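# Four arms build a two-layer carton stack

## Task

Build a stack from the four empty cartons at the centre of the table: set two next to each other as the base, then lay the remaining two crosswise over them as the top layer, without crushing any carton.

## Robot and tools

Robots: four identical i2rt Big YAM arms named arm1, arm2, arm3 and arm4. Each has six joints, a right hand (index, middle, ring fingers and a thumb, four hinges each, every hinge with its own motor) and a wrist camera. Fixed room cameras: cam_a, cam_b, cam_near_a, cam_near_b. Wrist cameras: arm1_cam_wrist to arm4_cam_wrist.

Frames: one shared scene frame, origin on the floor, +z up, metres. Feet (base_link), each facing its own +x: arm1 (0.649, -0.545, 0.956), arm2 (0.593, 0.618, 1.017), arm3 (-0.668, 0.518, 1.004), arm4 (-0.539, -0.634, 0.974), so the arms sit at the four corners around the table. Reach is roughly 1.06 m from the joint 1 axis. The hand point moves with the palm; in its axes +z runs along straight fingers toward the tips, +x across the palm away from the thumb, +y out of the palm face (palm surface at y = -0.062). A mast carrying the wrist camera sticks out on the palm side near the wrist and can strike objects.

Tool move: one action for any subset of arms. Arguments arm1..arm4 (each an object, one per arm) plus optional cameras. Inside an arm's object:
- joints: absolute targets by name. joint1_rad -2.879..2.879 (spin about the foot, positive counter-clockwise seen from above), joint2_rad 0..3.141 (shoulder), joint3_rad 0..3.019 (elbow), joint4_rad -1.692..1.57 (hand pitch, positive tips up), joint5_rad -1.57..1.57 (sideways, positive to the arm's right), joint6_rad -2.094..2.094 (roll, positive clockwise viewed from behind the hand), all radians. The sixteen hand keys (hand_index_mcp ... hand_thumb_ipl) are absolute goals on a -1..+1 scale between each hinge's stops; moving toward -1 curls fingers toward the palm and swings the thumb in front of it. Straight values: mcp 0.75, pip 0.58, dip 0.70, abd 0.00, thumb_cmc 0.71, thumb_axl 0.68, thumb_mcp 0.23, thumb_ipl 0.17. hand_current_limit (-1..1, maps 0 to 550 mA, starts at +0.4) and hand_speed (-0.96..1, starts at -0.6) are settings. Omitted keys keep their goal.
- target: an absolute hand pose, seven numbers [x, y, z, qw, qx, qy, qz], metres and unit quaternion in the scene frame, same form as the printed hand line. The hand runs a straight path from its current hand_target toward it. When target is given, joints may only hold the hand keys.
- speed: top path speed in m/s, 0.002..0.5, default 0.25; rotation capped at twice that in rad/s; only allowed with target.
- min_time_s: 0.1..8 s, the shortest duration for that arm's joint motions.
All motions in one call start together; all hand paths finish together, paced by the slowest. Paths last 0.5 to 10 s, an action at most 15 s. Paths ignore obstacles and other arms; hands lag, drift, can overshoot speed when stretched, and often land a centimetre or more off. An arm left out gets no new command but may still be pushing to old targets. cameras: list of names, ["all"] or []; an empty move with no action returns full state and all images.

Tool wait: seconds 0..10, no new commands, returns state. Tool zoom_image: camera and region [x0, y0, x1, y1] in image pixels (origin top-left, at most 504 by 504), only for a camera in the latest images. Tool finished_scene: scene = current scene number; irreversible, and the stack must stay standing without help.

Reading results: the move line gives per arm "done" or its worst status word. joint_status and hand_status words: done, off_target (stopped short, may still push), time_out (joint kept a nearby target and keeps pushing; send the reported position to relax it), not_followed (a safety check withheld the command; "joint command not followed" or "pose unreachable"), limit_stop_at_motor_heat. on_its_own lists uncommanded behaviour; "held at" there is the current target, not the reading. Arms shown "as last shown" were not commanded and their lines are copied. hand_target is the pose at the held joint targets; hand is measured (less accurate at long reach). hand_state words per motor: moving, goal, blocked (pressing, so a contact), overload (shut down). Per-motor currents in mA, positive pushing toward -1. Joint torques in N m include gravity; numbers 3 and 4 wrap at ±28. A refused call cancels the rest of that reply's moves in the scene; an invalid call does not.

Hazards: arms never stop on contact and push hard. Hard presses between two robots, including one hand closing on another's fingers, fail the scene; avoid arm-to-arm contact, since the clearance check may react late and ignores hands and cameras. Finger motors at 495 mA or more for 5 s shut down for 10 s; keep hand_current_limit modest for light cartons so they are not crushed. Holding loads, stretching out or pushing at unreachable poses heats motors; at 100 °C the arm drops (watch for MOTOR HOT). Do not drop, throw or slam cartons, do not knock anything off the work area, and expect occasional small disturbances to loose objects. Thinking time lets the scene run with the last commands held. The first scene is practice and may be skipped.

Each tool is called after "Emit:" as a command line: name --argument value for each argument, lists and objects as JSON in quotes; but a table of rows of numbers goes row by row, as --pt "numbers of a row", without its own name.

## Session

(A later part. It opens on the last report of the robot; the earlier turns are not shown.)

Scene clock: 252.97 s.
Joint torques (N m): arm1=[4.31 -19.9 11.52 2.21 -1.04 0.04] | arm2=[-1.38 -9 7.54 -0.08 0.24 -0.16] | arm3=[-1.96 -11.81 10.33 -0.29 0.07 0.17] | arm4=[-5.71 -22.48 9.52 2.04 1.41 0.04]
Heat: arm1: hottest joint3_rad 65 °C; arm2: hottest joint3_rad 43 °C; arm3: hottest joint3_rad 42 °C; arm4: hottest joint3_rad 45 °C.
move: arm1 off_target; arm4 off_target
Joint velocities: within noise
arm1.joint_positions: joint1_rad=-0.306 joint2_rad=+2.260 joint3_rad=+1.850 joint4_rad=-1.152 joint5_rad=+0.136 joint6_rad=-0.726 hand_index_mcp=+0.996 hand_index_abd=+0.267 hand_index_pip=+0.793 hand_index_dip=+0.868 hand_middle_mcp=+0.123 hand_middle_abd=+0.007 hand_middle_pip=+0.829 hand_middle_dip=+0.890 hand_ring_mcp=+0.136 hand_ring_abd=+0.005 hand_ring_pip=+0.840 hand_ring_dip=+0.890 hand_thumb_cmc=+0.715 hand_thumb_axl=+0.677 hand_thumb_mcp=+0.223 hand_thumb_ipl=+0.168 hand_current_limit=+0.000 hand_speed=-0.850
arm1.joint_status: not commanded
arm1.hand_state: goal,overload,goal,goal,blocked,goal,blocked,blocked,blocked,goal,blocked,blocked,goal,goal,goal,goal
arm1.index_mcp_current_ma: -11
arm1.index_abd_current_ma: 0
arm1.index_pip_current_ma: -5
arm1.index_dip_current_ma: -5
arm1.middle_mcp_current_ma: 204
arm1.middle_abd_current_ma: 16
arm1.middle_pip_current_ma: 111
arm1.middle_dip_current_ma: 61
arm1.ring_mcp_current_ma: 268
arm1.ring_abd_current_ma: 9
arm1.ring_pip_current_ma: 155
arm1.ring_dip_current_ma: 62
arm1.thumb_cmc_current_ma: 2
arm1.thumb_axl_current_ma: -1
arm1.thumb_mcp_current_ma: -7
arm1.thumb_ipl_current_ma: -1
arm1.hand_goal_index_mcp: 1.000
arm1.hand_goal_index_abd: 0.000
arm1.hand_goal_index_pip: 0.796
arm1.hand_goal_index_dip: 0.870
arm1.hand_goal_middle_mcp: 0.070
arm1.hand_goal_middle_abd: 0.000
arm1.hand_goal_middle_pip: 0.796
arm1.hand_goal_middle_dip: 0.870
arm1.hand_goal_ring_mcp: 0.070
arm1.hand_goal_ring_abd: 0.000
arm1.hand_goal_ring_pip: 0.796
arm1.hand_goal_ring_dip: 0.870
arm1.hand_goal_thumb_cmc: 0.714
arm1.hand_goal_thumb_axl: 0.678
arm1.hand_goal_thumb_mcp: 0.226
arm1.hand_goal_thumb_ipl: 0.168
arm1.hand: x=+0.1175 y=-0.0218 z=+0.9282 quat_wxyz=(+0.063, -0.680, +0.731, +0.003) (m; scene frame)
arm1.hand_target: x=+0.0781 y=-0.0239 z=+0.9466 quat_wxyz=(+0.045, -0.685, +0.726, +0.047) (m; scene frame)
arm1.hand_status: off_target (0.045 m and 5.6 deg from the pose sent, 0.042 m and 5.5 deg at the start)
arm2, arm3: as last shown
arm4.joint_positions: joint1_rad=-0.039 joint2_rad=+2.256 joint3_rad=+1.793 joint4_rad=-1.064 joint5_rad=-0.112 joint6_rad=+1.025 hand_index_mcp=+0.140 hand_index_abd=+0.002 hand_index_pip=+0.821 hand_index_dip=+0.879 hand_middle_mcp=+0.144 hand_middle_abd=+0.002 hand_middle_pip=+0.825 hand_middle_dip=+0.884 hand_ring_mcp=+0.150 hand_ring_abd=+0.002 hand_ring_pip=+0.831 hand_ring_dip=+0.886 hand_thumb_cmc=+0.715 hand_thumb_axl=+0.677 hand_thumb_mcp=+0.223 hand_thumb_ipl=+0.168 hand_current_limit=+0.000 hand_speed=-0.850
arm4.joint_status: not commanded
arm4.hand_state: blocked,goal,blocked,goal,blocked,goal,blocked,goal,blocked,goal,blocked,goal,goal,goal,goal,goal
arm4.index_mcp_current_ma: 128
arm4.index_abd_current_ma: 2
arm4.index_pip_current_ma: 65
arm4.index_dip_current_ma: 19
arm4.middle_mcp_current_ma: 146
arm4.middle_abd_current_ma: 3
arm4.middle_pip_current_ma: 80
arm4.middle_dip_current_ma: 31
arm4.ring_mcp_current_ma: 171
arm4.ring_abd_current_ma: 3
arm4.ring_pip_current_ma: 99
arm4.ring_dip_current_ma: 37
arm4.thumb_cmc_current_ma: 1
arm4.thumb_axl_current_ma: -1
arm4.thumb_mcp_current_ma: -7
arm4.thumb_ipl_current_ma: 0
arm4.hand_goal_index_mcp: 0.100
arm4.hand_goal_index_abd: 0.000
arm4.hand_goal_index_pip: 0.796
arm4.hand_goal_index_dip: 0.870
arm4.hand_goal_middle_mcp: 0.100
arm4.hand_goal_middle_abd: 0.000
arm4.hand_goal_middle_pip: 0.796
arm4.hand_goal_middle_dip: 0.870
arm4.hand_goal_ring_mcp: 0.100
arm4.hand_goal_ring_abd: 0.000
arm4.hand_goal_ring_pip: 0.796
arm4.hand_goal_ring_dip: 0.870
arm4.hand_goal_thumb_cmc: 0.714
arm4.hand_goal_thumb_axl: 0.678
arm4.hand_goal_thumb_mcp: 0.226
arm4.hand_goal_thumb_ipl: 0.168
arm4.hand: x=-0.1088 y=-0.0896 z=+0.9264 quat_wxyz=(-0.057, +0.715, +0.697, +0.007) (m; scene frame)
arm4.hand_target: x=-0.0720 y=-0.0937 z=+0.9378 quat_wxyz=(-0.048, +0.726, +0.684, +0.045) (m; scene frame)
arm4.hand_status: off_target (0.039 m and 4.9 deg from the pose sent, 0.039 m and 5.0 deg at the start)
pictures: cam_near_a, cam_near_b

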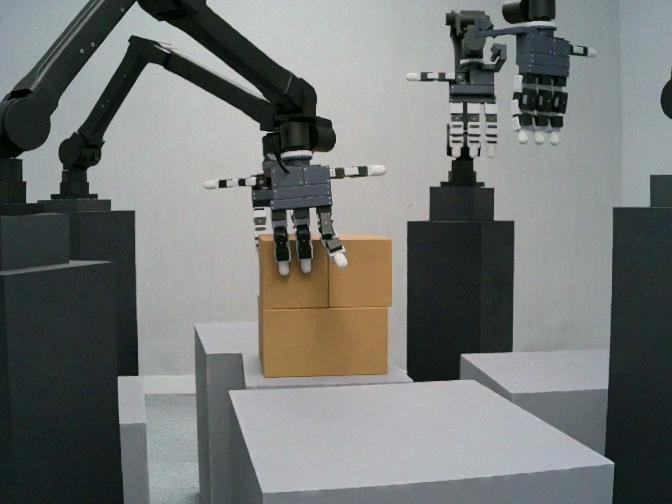

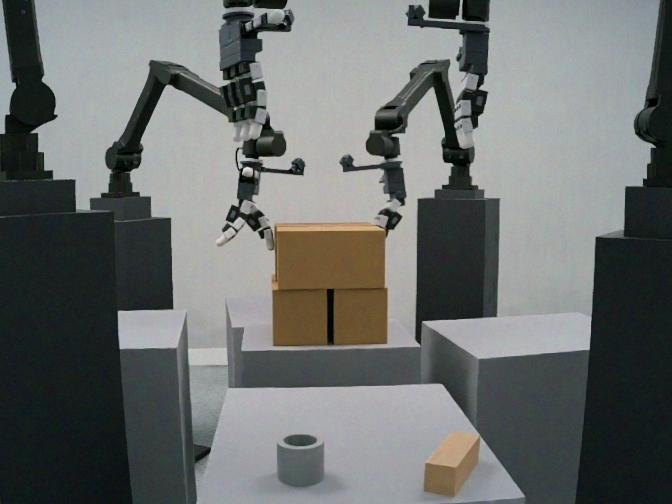

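Emit:
move --arm1 '{"target": [0.076, -0.022, 0.942, -0.0449, 0.6844, -0.7263, -0.0476], "speed": 0.05}' --arm4 '{"target": [-0.071, -0.093, 0.930, -0.0476, 0.7263, 0.6844, 0.0449], "speed": 0.05}'

Emit:
move --arm1 '{"joints": {"hand_middle_mcp": 0.62, "hand_ring_mcp": 0.62}}' --arm4 '{"joints": {"hand_index_mcp": 0.62, "hand_middle_mcp": 0.62, "hand_ring_mcp": 0.62}}' --cameras '["cam_near_a", "cam_near_b"]'

Emit:
zoom_image --camera "cam_near_a" --region '[220, 170, 440, 400]'

Emit:
zoom_image --camera "cam_near_b" --region '[220, 160, 440, 370]'

Scene clock: 261.13 s.
Joint torques (N m): arm1=[4.01 -19.72 11.36 2.5 -1.02 0.05] | arm2=[-1.32 -9.11 7.5 -0.06 0.25 -0.16] | arm3=[-1.9 -11.87 10.32 -0.29 0.07 0.17] | arm4=[-5.77 -21.89 9.13 2.24 1.41 0.04]
Heat: arm1: hottest joint3_rad 63 °C; arm2: hottest joint3_rad 43 °C; arm3: hottest joint3_rad 42 °C; arm4: hottest joint3_rad 45 °C.
move: arm1 off_target; arm4 off_target
Joint velocities: within noise
arm1.joint_positions: joint1_rad=-0.306 joint2_rad=+2.260 joint3_rad=+1.850 joint4_rad=-1.152 joint5_rad=+0.136 joint6_rad=-0.726 hand_index_mcp=+0.996 hand_index_abd=+0.267 hand_index_pip=+0.793 hand_index_dip=+0.868 hand_middle_mcp=+0.123 hand_middle_abd=+0.007 hand_middle_pip=+0.829 hand_middle_dip=+0.890 hand_ring_mcp=+0.136 hand_ring_abd=+0.005 hand_ring_pip=+0.840 hand_ring_dip=+0.890 hand_thumb_cmc=+0.715 hand_thumb_axl=+0.677 hand_thumb_mcp=+0.223 hand_thumb_ipl=+0.168 hand_current_limit=+0.000 hand_speed=-0.850
arm1.joint_status: not commanded
arm1.hand_state: goal,overload,goal,goal,blocked,goal,blocked,blocked,blocked,goal,blocked,blocked,goal,goal,goal,goal
arm1.index_mcp_current_ma: -11
arm1.index_abd_current_ma: 0
arm1.index_pip_current_ma: -5
arm1.index_dip_current_ma: -5
arm1.middle_mcp_current_ma: 207
arm1.middle_abd_current_ma: 16
arm1.middle_pip_current_ma: 111
arm1.middle_dip_current_ma: 61
arm1.ring_mcp_current_ma: 268
arm1.ring_abd_current_ma: 9
arm1.ring_pip_current_ma: 155
arm1.ring_dip_current_ma: 62
arm1.thumb_cmc_current_ma: 2
arm1.thumb_axl_current_ma: -1
arm1.thumb_mcp_current_ma: -7
arm1.thumb_ipl_current_ma: -1
arm1.hand_goal_index_mcp: 1.000
arm1.hand_goal_index_abd: 0.000
arm1.hand_goal_index_pip: 0.796
arm1.hand_goal_index_dip: 0.870
arm1.hand_goal_middle_mcp: 0.070
arm1.hand_goal_middle_abd: 0.000
arm1.hand_goal_middle_pip: 0.796
arm1.hand_goal_middle_dip: 0.870
arm1.hand_goal_ring_mcp: 0.070
arm1.hand_goal_ring_abd: 0.000
arm1.hand_goal_ring_pip: 0.796
arm1.hand_goal_ring_dip: 0.870
arm1.hand_goal_thumb_cmc: 0.714
arm1.hand_goal_thumb_axl: 0.678
arm1.hand_goal_thumb_mcp: 0.226
arm1.hand_goal_thumb_ipl: 0.168
arm1.hand: x=+0.1175 y=-0.0218 z=+0.9282 quat_wxyz=(+0.063, -0.680, +0.731, +0.003) (m; scene frame)
arm1.hand_target: x=+0.0780 y=-0.0238 z=+0.9432 quat_wxyz=(+0.045, -0.685, +0.726, +0.047) (m; scene frame)
arm1.hand_status: off_target (0.044 m and 5.6 deg from the pose sent, 0.044 m and 5.6 deg at the start)
arm2, arm3: as last shown
arm4.joint_positions: joint1_rad=-0.039 joint2_rad=+2.260 joint3_rad=+1.793 joint4_rad=-1.058 joint5_rad=-0.112 joint6_rad=+1.025 hand_index_mcp=+0.141 hand_index_abd=+0.002 hand_index_pip=+0.823 hand_index_dip=+0.880 hand_middle_mcp=+0.146 hand_middle_abd=+0.002 hand_middle_pip=+0.826 hand_middle_dip=+0.884 hand_ring_mcp=+0.152 hand_ring_abd=+0.002 hand_ring_pip=+0.831 hand_ring_dip=+0.886 hand_thumb_cmc=+0.715 hand_thumb_axl=+0.677 hand_thumb_mcp=+0.223 hand_thumb_ipl=+0.168 hand_current_limit=+0.000 hand_speed=-0.850
arm4.joint_status: not commanded
arm4.hand_state: blocked,goal,blocked,goal,blocked,goal,blocked,goal,blocked,goal,blocked,goal,goal,goal,goal,goal
arm4.index_mcp_current_ma: 132
arm4.index_abd_current_ma: 2
arm4.index_pip_current_ma: 71
arm4.index_dip_current_ma: 21
arm4.middle_mcp_current_ma: 150
arm4.middle_abd_current_ma: 3
arm4.middle_pip_current_ma: 83
arm4.middle_dip_current_ma: 32
arm4.ring_mcp_current_ma: 176
arm4.ring_abd_current_ma: 3
arm4.ring_pip_current_ma: 99
arm4.ring_dip_current_ma: 37
arm4.thumb_cmc_current_ma: 1
arm4.thumb_axl_current_ma: -1
arm4.thumb_mcp_current_ma: -7
arm4.thumb_ipl_current_ma: 0
arm4.hand_goal_index_mcp: 0.100
arm4.hand_goal_index_abd: 0.000
arm4.hand_goal_index_pip: 0.796
arm4.hand_goal_index_dip: 0.870
arm4.hand_goal_middle_mcp: 0.100
arm4.hand_goal_middle_abd: 0.000
arm4.hand_goal_middle_pip: 0.796
arm4.hand_goal_middle_dip: 0.870
arm4.hand_goal_ring_mcp: 0.100
arm4.hand_goal_ring_abd: 0.000
arm4.hand_goal_ring_pip: 0.796
arm4.hand_goal_ring_dip: 0.870
arm4.hand_goal_thumb_cmc: 0.714
arm4.hand_goal_thumb_axl: 0.678
arm4.hand_goal_thumb_mcp: 0.226
arm4.hand_goal_thumb_ipl: 0.168
arm4.hand: x=-0.1083 y=-0.0887 z=+0.9245 quat_wxyz=(-0.057, +0.715, +0.697, +0.008) (m; scene frame)
arm4.hand_target: x=-0.0724 y=-0.0942 z=+0.9302 quat_wxyz=(-0.048, +0.727, +0.684, +0.044) (m; scene frame)
arm4.hand_status: off_target (0.038 m and 4.7 deg from the pose sent, 0.038 m and 4.9 deg at the start)
pictures: none

Scene clock: 262.67 s.
Joint torques (N m): arm1=[1.85 -19.9 11.44 0.91 0.02 -0.01] | arm2=[-1.38 -9.05 7.51 -0.06 0.25 -0.15] | arm3=[-1.96 -11.87 10.33 -0.31 0.08 0.17] | arm4=[-2.96 -21.95 9.17 0.75 0.16 0.04]
Heat: arm1: hottest joint3_rad 63 °C; arm2: hottest joint3_rad 43 °C; arm3: hottest joint3_rad 42 °C; arm4: hottest joint3_rad 45 °C.
move: arm1 done; arm4 done
Joint velocities: within noise
arm1.joint_positions: joint1_rad=-0.280 joint2_rad=+2.260 joint3_rad=+1.850 joint4_rad=-1.108 joint5_rad=+0.097 joint6_rad=-0.723 hand_index_mcp=+0.996 hand_index_abd=+0.267 hand_index_pip=+0.793 hand_index_dip=+0.868 hand_middle_mcp=+0.617 hand_middle_abd=+0.003 hand_middle_pip=+0.798 hand_middle_dip=+0.873 hand_ring_mcp=+0.617 hand_ring_abd=+0.003 hand_ring_pip=+0.798 hand_ring_dip=+0.872 hand_thumb_cmc=+0.715 hand_thumb_axl=+0.677 hand_thumb_mcp=+0.223 hand_thumb_ipl=+0.168 hand_current_limit=+0.000 hand_speed=-0.850
arm1.joint_status: all done
arm1.hand_state: goal,overload,goal,goal,goal,goal,goal,goal,goal,goal,goal,goal,goal,goal,goal,goal
arm1.index_mcp_current_ma: -11
arm1.index_abd_current_ma: 0
arm1.index_pip_current_ma: -5
arm1.index_dip_current_ma: -5
arm1.middle_mcp_current_ma: -7
arm1.middle_abd_current_ma: 5
arm1.middle_pip_current_ma: 3
arm1.middle_dip_current_ma: 6
arm1.ring_mcp_current_ma: -7
arm1.ring_abd_current_ma: 5
arm1.ring_pip_current_ma: 4
arm1.ring_dip_current_ma: 5
arm1.thumb_cmc_current_ma: 2
arm1.thumb_axl_current_ma: -1
arm1.thumb_mcp_current_ma: -7
arm1.thumb_ipl_current_ma: -1
arm1.hand_goal_index_mcp: 1.000
arm1.hand_goal_index_abd: 0.000
arm1.hand_goal_index_pip: 0.796
arm1.hand_goal_index_dip: 0.870
arm1.hand_goal_middle_mcp: 0.620
arm1.hand_goal_middle_abd: 0.000
arm1.hand_goal_middle_pip: 0.796
arm1.hand_goal_middle_dip: 0.870
arm1.hand_goal_ring_mcp: 0.620
arm1.hand_goal_ring_abd: 0.000
arm1.hand_goal_ring_pip: 0.796
arm1.hand_goal_ring_dip: 0.870
arm1.hand_goal_thumb_cmc: 0.714
arm1.hand_goal_thumb_axl: 0.678
arm1.hand_goal_thumb_mcp: 0.226
arm1.hand_goal_thumb_ipl: 0.168
arm1.hand: x=+0.0915 y=-0.0327 z=+0.9330 quat_wxyz=(+0.043, -0.688, +0.724, +0.025) (m; scene frame)
arm1.hand_target: x=+0.0765 y=-0.0255 z=+0.9434 quat_wxyz=(+0.041, -0.685, +0.725, +0.047) (m; scene frame)
arm1.hand_status: not commanded
arm2, arm3: as last shown
arm4.joint_positions: joint1_rad=-0.074 joint2_rad=+2.260 joint3_rad=+1.793 joint4_rad=-1.017 joint5_rad=-0.082 joint6_rad=+1.016 hand_index_mcp=+0.616 hand_index_abd=+0.002 hand_index_pip=+0.798 hand_index_dip=+0.872 hand_middle_mcp=+0.617 hand_middle_abd=+0.002 hand_middle_pip=+0.798 hand_middle_dip=+0.873 hand_ring_mcp=+0.616 hand_ring_abd=+0.001 hand_ring_pip=+0.798 hand_ring_dip=+0.873 hand_thumb_cmc=+0.714 hand_thumb_axl=+0.677 hand_thumb_mcp=+0.223 hand_thumb_ipl=+0.168 hand_current_limit=+0.000 hand_speed=-0.850
arm4.joint_status: all done
arm4.hand_state: goal,goal,goal,goal,goal,goal,goal,goal,goal,goal,goal,goal,goal,goal,goal,goal
arm4.index_mcp_current_ma: -8
arm4.index_abd_current_ma: 2
arm4.index_pip_current_ma: 3
arm4.index_dip_current_ma: 4
arm4.middle_mcp_current_ma: -6
arm4.middle_abd_current_ma: 3
arm4.middle_pip_current_ma: 3
arm4.middle_dip_current_ma: 4
arm4.ring_mcp_current_ma: -6
arm4.ring_abd_current_ma: 1
arm4.ring_pip_current_ma: 3
arm4.ring_dip_current_ma: 4
arm4.thumb_cmc_current_ma: 0
arm4.thumb_axl_current_ma: -1
arm4.thumb_mcp_current_ma: -7
arm4.thumb_ipl_current_ma: 0
arm4.hand_goal_index_mcp: 0.620
arm4.hand_goal_index_abd: 0.000
arm4.hand_goal_index_pip: 0.796
arm4.hand_goal_index_dip: 0.870
arm4.hand_goal_middle_mcp: 0.620
arm4.hand_goal_middle_abd: 0.000
arm4.hand_goal_middle_pip: 0.796
arm4.hand_goal_middle_dip: 0.870
arm4.hand_goal_ring_mcp: 0.620
arm4.hand_goal_ring_abd: 0.000
arm4.hand_goal_ring_pip: 0.796
arm4.hand_goal_ring_dip: 0.870
arm4.hand_goal_thumb_cmc: 0.714
arm4.hand_goal_thumb_axl: 0.678
arm4.hand_goal_thumb_mcp: 0.226
arm4.hand_goal_thumb_ipl: 0.168
arm4.hand: x=-0.0786 y=-0.0982 z=+0.9285 quat_wxyz=(-0.046, +0.724, +0.688, +0.033) (m; scene frame)
arm4.hand_target: x=-0.0705 y=-0.0950 z=+0.9304 quat_wxyz=(-0.047, +0.724, +0.686, +0.044) (m; scene frame)
arm4.hand_status: not commanded
pictures: cam_near_a, cam_near_b

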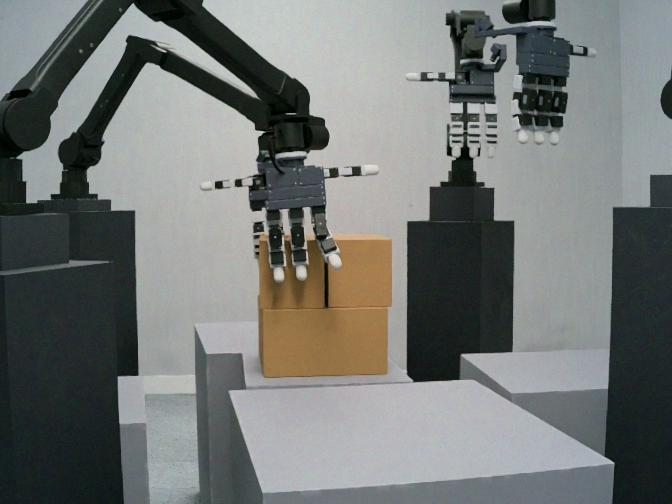

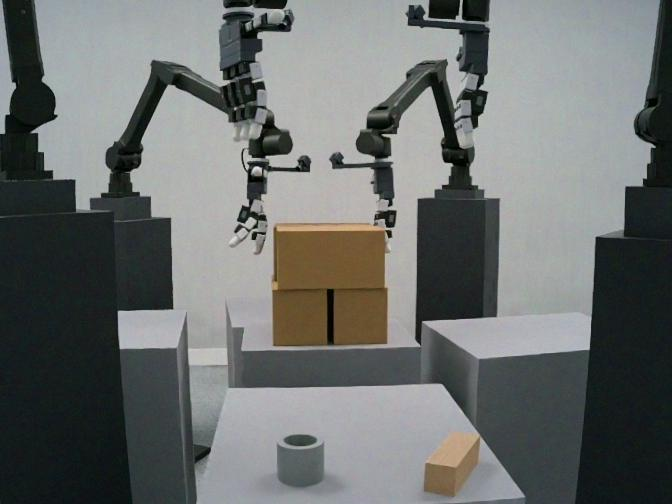

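Scaled by 2.191 from the camera's 672x504 image, which has a finer 960x720 frame.

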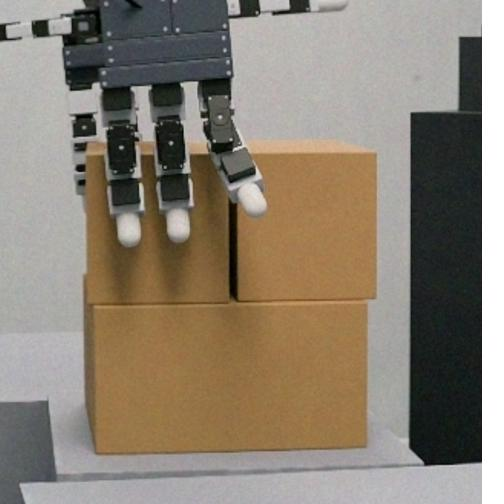

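Scaled by 2.291 from the camera's 672x504 image, which has a finer 960x720 frame.

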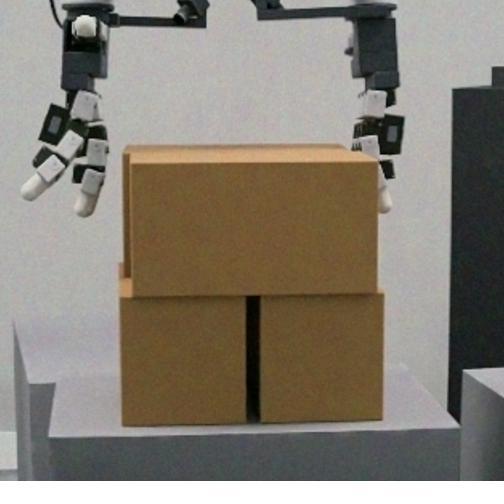

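Emit:
move --arm1 '{"target": [0.15, -0.04, 0.99, 0, 0.7071, -0.7071, 0], "speed": 0.12}' --arm4 '{"target": [-0.14, -0.105, 0.99, 0, 0.7071, 0.7071, 0], "speed": 0.12}'

Emit:
move --arm1 '{"joints": {"joint1_rad": 0.3, "joint2_rad": 1.4, "joint3_rad": 1.2, "joint4_rad": -1.3, "joint5_rad": 0, "joint6_rad": 0}, "min_time_s": 3}' --arm4 '{"joints": {"joint1_rad": -0.6, "joint2_rad": 1.4, "joint3_rad": 1.2, "joint4_rad": -1.3, "joint5_rad": 0, "joint6_rad": 0}, "min_time_s": 3}' --cameras '["cam_near_a", "cam_near_b", "cam_a", "cam_b"]'

Emit:
zoom_image --camera "cam_near_a" --region '[220, 170, 440, 400]'

Emit:
zoom_image --camera "cam_b" --region '[240, 180, 420, 340]'

Scene clock: 269.93 s.
Joint torques (N m): arm1=[1.2 -20.25 9.24 -0.58 -0.1 -0.22] | arm2=[-1.2 -9.05 7.5 -0.06 0.24 -0.15] | arm3=[-1.96 -11.81 10.33 -0.31 0.08 0.17] | arm4=[-2.67 -23.36 7.61 -0.57 0.28 0.21]
Heat: arm1: hottest joint3_rad 62 °C; arm2: hottest joint3_rad 42 °C; arm3: hottest joint3_rad 42 °C; arm4: hottest joint3_rad 44 °C.
move: arm1 off_target; arm4 off_target
Joint velocities: within noise
arm1.joint_positions: joint1_rad=-0.367 joint2_rad=+2.134 joint3_rad=+1.758 joint4_rad=-1.191 joint5_rad=+0.008 joint6_rad=-0.839 hand_index_mcp=+0.996 hand_index_abd=+0.267 hand_index_pip=+0.793 hand_index_dip=+0.868 hand_middle_mcp=+0.618 hand_middle_abd=+0.002 hand_middle_pip=+0.798 hand_middle_dip=+0.873 hand_ring_mcp=+0.618 hand_ring_abd=+0.003 hand_ring_pip=+0.798 hand_ring_dip=+0.872 hand_thumb_cmc=+0.715 hand_thumb_axl=+0.677 hand_thumb_mcp=+0.223 hand_thumb_ipl=+0.168 hand_current_limit=+0.000 hand_speed=-0.850
arm1.joint_status: not commanded
arm1.hand_state: goal,overload,goal,goal,goal,goal,goal,goal,goal,goal,goal,goal,goal,goal,goal,goal
arm1.index_mcp_current_ma: -11
arm1.index_abd_current_ma: 0
arm1.index_pip_current_ma: -5
arm1.index_dip_current_ma: -5
arm1.middle_mcp_current_ma: -4
arm1.middle_abd_current_ma: 4
arm1.middle_pip_current_ma: 3
arm1.middle_dip_current_ma: 6
arm1.ring_mcp_current_ma: -5
arm1.ring_abd_current_ma: 5
arm1.ring_pip_current_ma: 4
arm1.ring_dip_current_ma: 5
arm1.thumb_cmc_current_ma: 2
arm1.thumb_axl_current_ma: -1
arm1.thumb_mcp_current_ma: -7
arm1.thumb_ipl_current_ma: -1
arm1.hand_goal_index_mcp: 1.000
arm1.hand_goal_index_abd: 0.000
arm1.hand_goal_index_pip: 0.796
arm1.hand_goal_index_dip: 0.870
arm1.hand_goal_middle_mcp: 0.620
arm1.hand_goal_middle_abd: 0.000
arm1.hand_goal_middle_pip: 0.796
arm1.hand_goal_middle_dip: 0.870
arm1.hand_goal_ring_mcp: 0.620
arm1.hand_goal_ring_abd: 0.000
arm1.hand_goal_ring_pip: 0.796
arm1.hand_goal_ring_dip: 0.870
arm1.hand_goal_thumb_cmc: 0.714
arm1.hand_goal_thumb_axl: 0.678
arm1.hand_goal_thumb_mcp: 0.226
arm1.hand_goal_thumb_ipl: 0.168
arm1.hand: x=+0.1499 y=-0.0362 z=+0.9780 quat_wxyz=(+0.000, -0.700, +0.714, -0.001) (m; scene frame)
arm1.hand_target: x=+0.1493 y=-0.0386 z=+0.9918 quat_wxyz=(-0.001, -0.704, +0.710, +0.002) (m; scene frame)
arm1.hand_status: off_target (0.013 m and 1.2 deg from the pose sent, 0.082 m and 6.5 deg at the start)
arm2.joint_positions: joint1_rad=-0.306 joint2_rad=+1.414 joint3_rad=+1.202 joint4_rad=-1.289 joint5_rad=-0.002 joint6_rad=+0.019 hand_index_mcp=+0.618 hand_index_abd=+0.002 hand_index_pip=+0.798 hand_index_dip=+0.873 hand_middle_mcp=+0.618 hand_middle_abd=+0.000 hand_middle_pip=+0.798 hand_middle_dip=+0.873 hand_ring_mcp=+0.618 hand_ring_abd=+0.000 hand_ring_pip=+0.798 hand_ring_dip=+0.872 hand_thumb_cmc=+0.715 hand_thumb_axl=+0.677 hand_thumb_mcp=+0.223 hand_thumb_ipl=+0.168 hand_current_limit=+0.000 hand_speed=-0.850
arm2.joint_status: not commanded
arm2.hand_state: goal,goal,goal,goal,goal,goal,goal,goal,goal,goal,goal,goal,goal,goal,goal,goal
arm2.index_mcp_current_ma: -1
arm2.index_abd_current_ma: 0
arm2.index_pip_current_ma: 1
arm2.index_dip_current_ma: 1
arm2.middle_mcp_current_ma: -1
arm2.middle_abd_current_ma: 0
arm2.middle_pip_current_ma: 1
arm2.middle_dip_current_ma: 1
arm2.ring_mcp_current_ma: -1
arm2.ring_abd_current_ma: 0
arm2.ring_pip_current_ma: 1
arm2.ring_dip_current_ma: 1
arm2.thumb_cmc_current_ma: 0
arm2.thumb_axl_current_ma: 0
arm2.thumb_mcp_current_ma: -2
arm2.thumb_ipl_current_ma: 0
arm2.hand_goal_index_mcp: 0.620
arm2.hand_goal_index_abd: 0.000
arm2.hand_goal_index_pip: 0.796
arm2.hand_goal_index_dip: 0.870
arm2.hand_goal_middle_mcp: 0.620
arm2.hand_goal_middle_abd: 0.000
arm2.hand_goal_middle_pip: 0.796
arm2.hand_goal_middle_dip: 0.870
arm2.hand_goal_ring_mcp: 0.620
arm2.hand_goal_ring_abd: 0.000
arm2.hand_goal_ring_pip: 0.796
arm2.hand_goal_ring_dip: 0.870
arm2.hand_goal_thumb_cmc: 0.714
arm2.hand_goal_thumb_axl: 0.678
arm2.hand_goal_thumb_mcp: 0.226
arm2.hand_goal_thumb_ipl: 0.168
arm2.hand: x=+0.1189 y=+0.4422 z=+1.2106 quat_wxyz=(+0.030, +0.829, -0.559, -0.018) (m; scene frame)
arm2.hand_target: x=+0.1222 y=+0.4442 z=+1.2155 quat_wxyz=(+0.030, +0.833, -0.553, -0.019) (m; scene frame)
arm2.hand_status: not commanded
arm3.joint_positions: joint1_rad=+0.501 joint2_rad=+1.414 joint3_rad=+1.198 joint4_rad=-1.289 joint5_rad=-0.009 joint6_rad=-0.029 hand_index_mcp=+0.618 hand_index_abd=+0.001 hand_index_pip=+0.798 hand_index_dip=+0.872 hand_middle_mcp=+0.618 hand_middle_abd=+0.001 hand_middle_pip=+0.798 hand_middle_dip=+0.873 hand_ring_mcp=+0.618 hand_ring_abd=+0.000 hand_ring_pip=+0.798 hand_ring_dip=+0.873 hand_thumb_cmc=+0.715 hand_thumb_axl=+0.677 hand_thumb_mcp=+0.223 hand_thumb_ipl=+0.168 hand_current_limit=+0.000 hand_speed=-0.850
arm3.joint_status: not commanded
arm3.hand_state: goal,goal,goal,goal,goal,goal,goal,goal,goal,goal,goal,goal,goal,goal,goal,goal
arm3.index_mcp_current_ma: -3
arm3.index_abd_current_ma: 2
arm3.index_pip_current_ma: 3
arm3.index_dip_current_ma: 4
arm3.middle_mcp_current_ma: -3
arm3.middle_abd_current_ma: 1
arm3.middle_pip_current_ma: 3
arm3.middle_dip_current_ma: 5
arm3.ring_mcp_current_ma: -3
arm3.ring_abd_current_ma: 0
arm3.ring_pip_current_ma: 3
arm3.ring_dip_current_ma: 5
arm3.thumb_cmc_current_ma: 1
arm3.thumb_axl_current_ma: -1
arm3.thumb_mcp_current_ma: -8
arm3.thumb_ipl_current_ma: 0
arm3.hand_goal_index_mcp: 0.620
arm3.hand_goal_index_abd: 0.000
arm3.hand_goal_index_pip: 0.796
arm3.hand_goal_index_dip: 0.870
arm3.hand_goal_middle_mcp: 0.620
arm3.hand_goal_middle_abd: 0.000
arm3.hand_goal_middle_pip: 0.796
arm3.hand_goal_middle_dip: 0.870
arm3.hand_goal_ring_mcp: 0.620
arm3.hand_goal_ring_abd: 0.000
arm3.hand_goal_ring_pip: 0.796
arm3.hand_goal_ring_dip: 0.870
arm3.hand_goal_thumb_cmc: 0.714
arm3.hand_goal_thumb_axl: 0.678
arm3.hand_goal_thumb_mcp: 0.226
arm3.hand_goal_thumb_ipl: 0.168
arm3.hand: x=-0.1791 y=+0.3897 z=+1.1964 quat_wxyz=(+0.027, +0.772, +0.635, +0.019) (m; scene frame)
arm3.hand_target: x=-0.1822 y=+0.3915 z=+1.2035 quat_wxyz=(+0.030, +0.776, +0.630, +0.020) (m; scene frame)
arm3.hand_status: not commanded
arm4.joint_positions: joint1_rad=+0.022 joint2_rad=+2.161 joint3_rad=+1.750 joint4_rad=-1.158 joint5_rad=-0.007 joint6_rad=+1.042 hand_index_mcp=+0.617 hand_index_abd=+0.002 hand_index_pip=+0.798 hand_index_dip=+0.872 hand_middle_mcp=+0.618 hand_middle_abd=+0.002 hand_middle_pip=+0.798 hand_middle_dip=+0.873 hand_ring_mcp=+0.618 hand_ring_abd=+0.001 hand_ring_pip=+0.798 hand_ring_dip=+0.873 hand_thumb_cmc=+0.714 hand_thumb_axl=+0.677 hand_thumb_mcp=+0.223 hand_thumb_ipl=+0.168 hand_current_limit=+0.000 hand_speed=-0.850
arm4.joint_status: not commanded
arm4.hand_state: goal,goal,goal,goal,goal,goal,goal,goal,goal,goal,goal,goal,goal,goal,goal,goal
arm4.index_mcp_current_ma: -5
arm4.index_abd_current_ma: 2
arm4.index_pip_current_ma: 3
arm4.index_dip_current_ma: 4
arm4.middle_mcp_current_ma: -4
arm4.middle_abd_current_ma: 3
arm4.middle_pip_current_ma: 3
arm4.middle_dip_current_ma: 4
arm4.ring_mcp_current_ma: -4
arm4.ring_abd_current_ma: 1
arm4.ring_pip_current_ma: 3
arm4.ring_dip_current_ma: 4
arm4.thumb_cmc_current_ma: 0
arm4.thumb_axl_current_ma: -1
arm4.thumb_mcp_current_ma: -7
arm4.thumb_ipl_current_ma: 0
arm4.hand_goal_index_mcp: 0.620
arm4.hand_goal_index_abd: 0.000
arm4.hand_goal_index_pip: 0.796
arm4.hand_goal_index_dip: 0.870
arm4.hand_goal_middle_mcp: 0.620
arm4.hand_goal_middle_abd: 0.000
arm4.hand_goal_middle_pip: 0.796
arm4.hand_goal_middle_dip: 0.870
arm4.hand_goal_ring_mcp: 0.620
arm4.hand_goal_ring_abd: 0.000
arm4.hand_goal_ring_pip: 0.796
arm4.hand_goal_ring_dip: 0.870
arm4.hand_goal_thumb_cmc: 0.714
arm4.hand_goal_thumb_axl: 0.678
arm4.hand_goal_thumb_mcp: 0.226
arm4.hand_goal_thumb_ipl: 0.168
arm4.hand: x=-0.1404 y=-0.0984 z=+0.9776 quat_wxyz=(-0.001, +0.701, +0.713, -0.002) (m; scene frame)
arm4.hand_target: x=-0.1399 y=-0.1042 z=+0.9902 quat_wxyz=(+0.001, +0.707, +0.707, +0.000) (m; scene frame)
arm4.hand_status: off_target (0.014 m and 0.9 deg from the pose sent, 0.087 m and 7.1 deg at the start)
pictures: none

Scene clock: 273.57 s.
Joint torques (N m): arm1=[1.44 -11.16 9.98 -0.31 0.01 -0.04] | arm2=[-1.26 -9.05 7.51 -0.1 0.24 -0.16] | arm3=[-1.9 -11.87 10.32 -0.28 0.08 0.17] | arm4=[-2.55 -12.45 8.49 -0.25 0.18 -0.06]
Heat: arm1: hottest joint3_rad 61 °C; arm2: hottest joint3_rad 42 °C; arm3: hottest joint3_rad 42 °C; arm4: hottest joint3_rad 44 °C.
move: arm1 done; arm4 done
Joint velocities: within noise
arm1.joint_positions: joint1_rad=+0.299 joint2_rad=+1.413 joint3_rad=+1.196 joint4_rad=-1.287 joint5_rad=+0.001 joint6_rad=-0.017 hand_index_mcp=+0.996 hand_index_abd=+0.267 hand_index_pip=+0.793 hand_index_dip=+0.868 hand_middle_mcp=+0.618 hand_middle_abd=+0.002 hand_middle_pip=+0.798 hand_middle_dip=+0.873 hand_ring_mcp=+0.618 hand_ring_abd=+0.003 hand_ring_pip=+0.798 hand_ring_dip=+0.872 hand_thumb_cmc=+0.715 hand_thumb_axl=+0.677 hand_thumb_mcp=+0.223 hand_thumb_ipl=+0.168 hand_current_limit=+0.000 hand_speed=-0.850
arm1.joint_status: all done
arm1.hand_state: goal,overload,goal,goal,goal,goal,goal,goal,goal,goal,goal,goal,goal,goal,goal,goal
arm1.index_mcp_current_ma: -11
arm1.index_abd_current_ma: 0
arm1.index_pip_current_ma: -5
arm1.index_dip_current_ma: -5
arm1.middle_mcp_current_ma: -3
arm1.middle_abd_current_ma: 4
arm1.middle_pip_current_ma: 3
arm1.middle_dip_current_ma: 6
arm1.ring_mcp_current_ma: -3
arm1.ring_abd_current_ma: 5
arm1.ring_pip_current_ma: 4
arm1.ring_dip_current_ma: 5
arm1.thumb_cmc_current_ma: 1
arm1.thumb_axl_current_ma: -1
arm1.thumb_mcp_current_ma: -7
arm1.thumb_ipl_current_ma: -1
arm1.hand_goal_index_mcp: 1.000
arm1.hand_goal_index_abd: 0.000
arm1.hand_goal_index_pip: 0.796
arm1.hand_goal_index_dip: 0.870
arm1.hand_goal_middle_mcp: 0.620
arm1.hand_goal_middle_abd: 0.000
arm1.hand_goal_middle_pip: 0.796
arm1.hand_goal_middle_dip: 0.870
arm1.hand_goal_ring_mcp: 0.620
arm1.hand_goal_ring_abd: 0.000
arm1.hand_goal_ring_pip: 0.796
arm1.hand_goal_ring_dip: 0.870
arm1.hand_goal_thumb_cmc: 0.714
arm1.hand_goal_thumb_axl: 0.678
arm1.hand_goal_thumb_mcp: 0.226
arm1.hand_goal_thumb_ipl: 0.168
arm1.hand: x=+0.1590 y=-0.4247 z=+1.1474 quat_wxyz=(-0.025, -0.641, +0.766, +0.023) (m; scene frame)
arm1.hand_target: x=+0.1620 y=-0.4267 z=+1.1543 quat_wxyz=(-0.027, -0.639, +0.768, +0.024) (m; scene frame)
arm1.hand_status: not commanded
arm2, arm3: as last shown
arm4.joint_positions: joint1_rad=-0.603 joint2_rad=+1.414 joint3_rad=+1.207 joint4_rad=-1.288 joint5_rad=-0.002 joint6_rad=+0.020 hand_index_mcp=+0.618 hand_index_abd=+0.002 hand_index_pip=+0.798 hand_index_dip=+0.872 hand_middle_mcp=+0.618 hand_middle_abd=+0.002 hand_middle_pip=+0.798 hand_middle_dip=+0.873 hand_ring_mcp=+0.618 hand_ring_abd=+0.001 hand_ring_pip=+0.798 hand_ring_dip=+0.873 hand_thumb_cmc=+0.714 hand_thumb_axl=+0.677 hand_thumb_mcp=+0.223 hand_thumb_ipl=+0.168 hand_current_limit=+0.000 hand_speed=-0.850
arm4.joint_status: all done
arm4.hand_state: goal,goal,goal,goal,goal,goal,goal,goal,goal,goal,goal,goal,goal,goal,goal,goal
arm4.index_mcp_current_ma: -4
arm4.index_abd_current_ma: 2
arm4.index_pip_current_ma: 3
arm4.index_dip_current_ma: 4
arm4.middle_mcp_current_ma: -3
arm4.middle_abd_current_ma: 2
arm4.middle_pip_current_ma: 3
arm4.middle_dip_current_ma: 4
arm4.ring_mcp_current_ma: -3
arm4.ring_abd_current_ma: 1
arm4.ring_pip_current_ma: 3
arm4.ring_dip_current_ma: 4
arm4.thumb_cmc_current_ma: 0
arm4.thumb_axl_current_ma: -1
arm4.thumb_mcp_current_ma: -7
arm4.thumb_ipl_current_ma: 0
arm4.hand_goal_index_mcp: 0.620
arm4.hand_goal_index_abd: 0.000
arm4.hand_goal_index_pip: 0.796
arm4.hand_goal_index_dip: 0.870
arm4.hand_goal_middle_mcp: 0.620
arm4.hand_goal_middle_abd: 0.000
arm4.hand_goal_middle_pip: 0.796
arm4.hand_goal_middle_dip: 0.870
arm4.hand_goal_ring_mcp: 0.620
arm4.hand_goal_ring_abd: 0.000
arm4.hand_goal_ring_pip: 0.796
arm4.hand_goal_ring_dip: 0.870
arm4.hand_goal_thumb_cmc: 0.714
arm4.hand_goal_thumb_axl: 0.678
arm4.hand_goal_thumb_mcp: 0.226
arm4.hand_goal_thumb_ipl: 0.168
arm4.hand: x=-0.0693 y=-0.4437 z=+1.1692 quat_wxyz=(+0.021, +0.547, +0.836, +0.030) (m; scene frame)
arm4.hand_target: x=-0.0747 y=-0.4465 z=+1.1721 quat_wxyz=(+0.021, +0.543, +0.839, +0.028) (m; scene frame)
arm4.hand_status: not commanded
pictures: cam_a, cam_b, cam_near_a, cam_near_b

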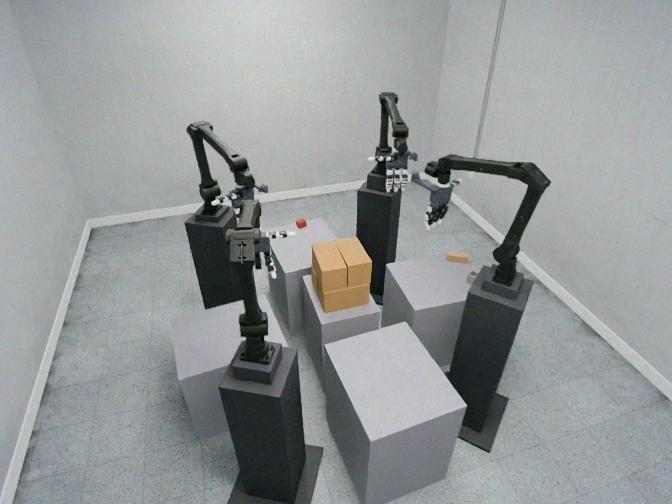

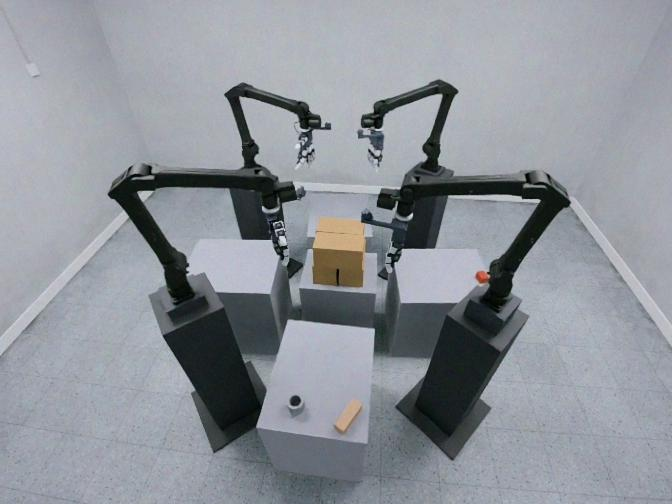

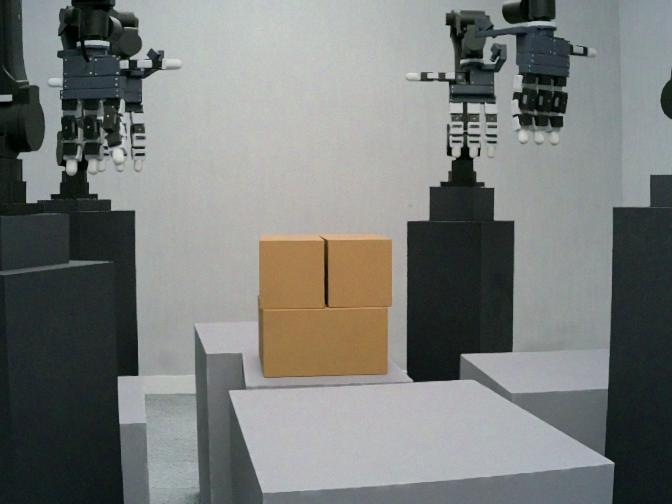

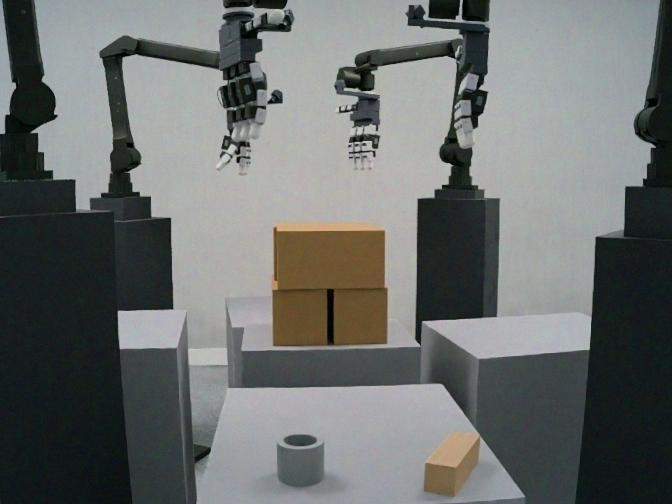

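Scaled by 2.191 from the camera's 672x504 image, which has a finer 960x720 frame.

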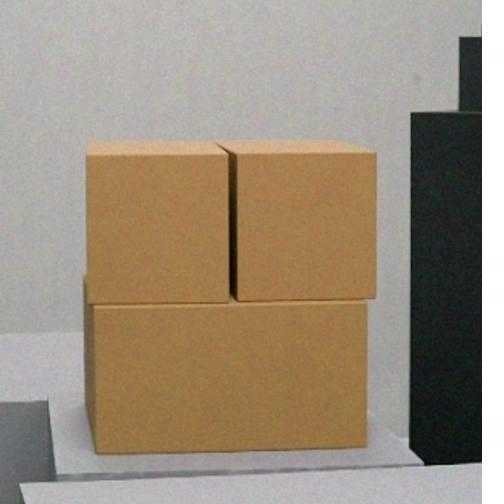

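Scaled by 2.800 from the camera's 672x504 image, which has a finer 960x720 frame.

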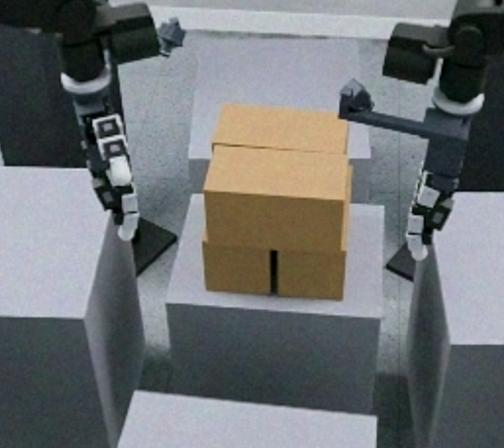

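Emit:
finished_scene --scene 2

The scene is finished: the task was done.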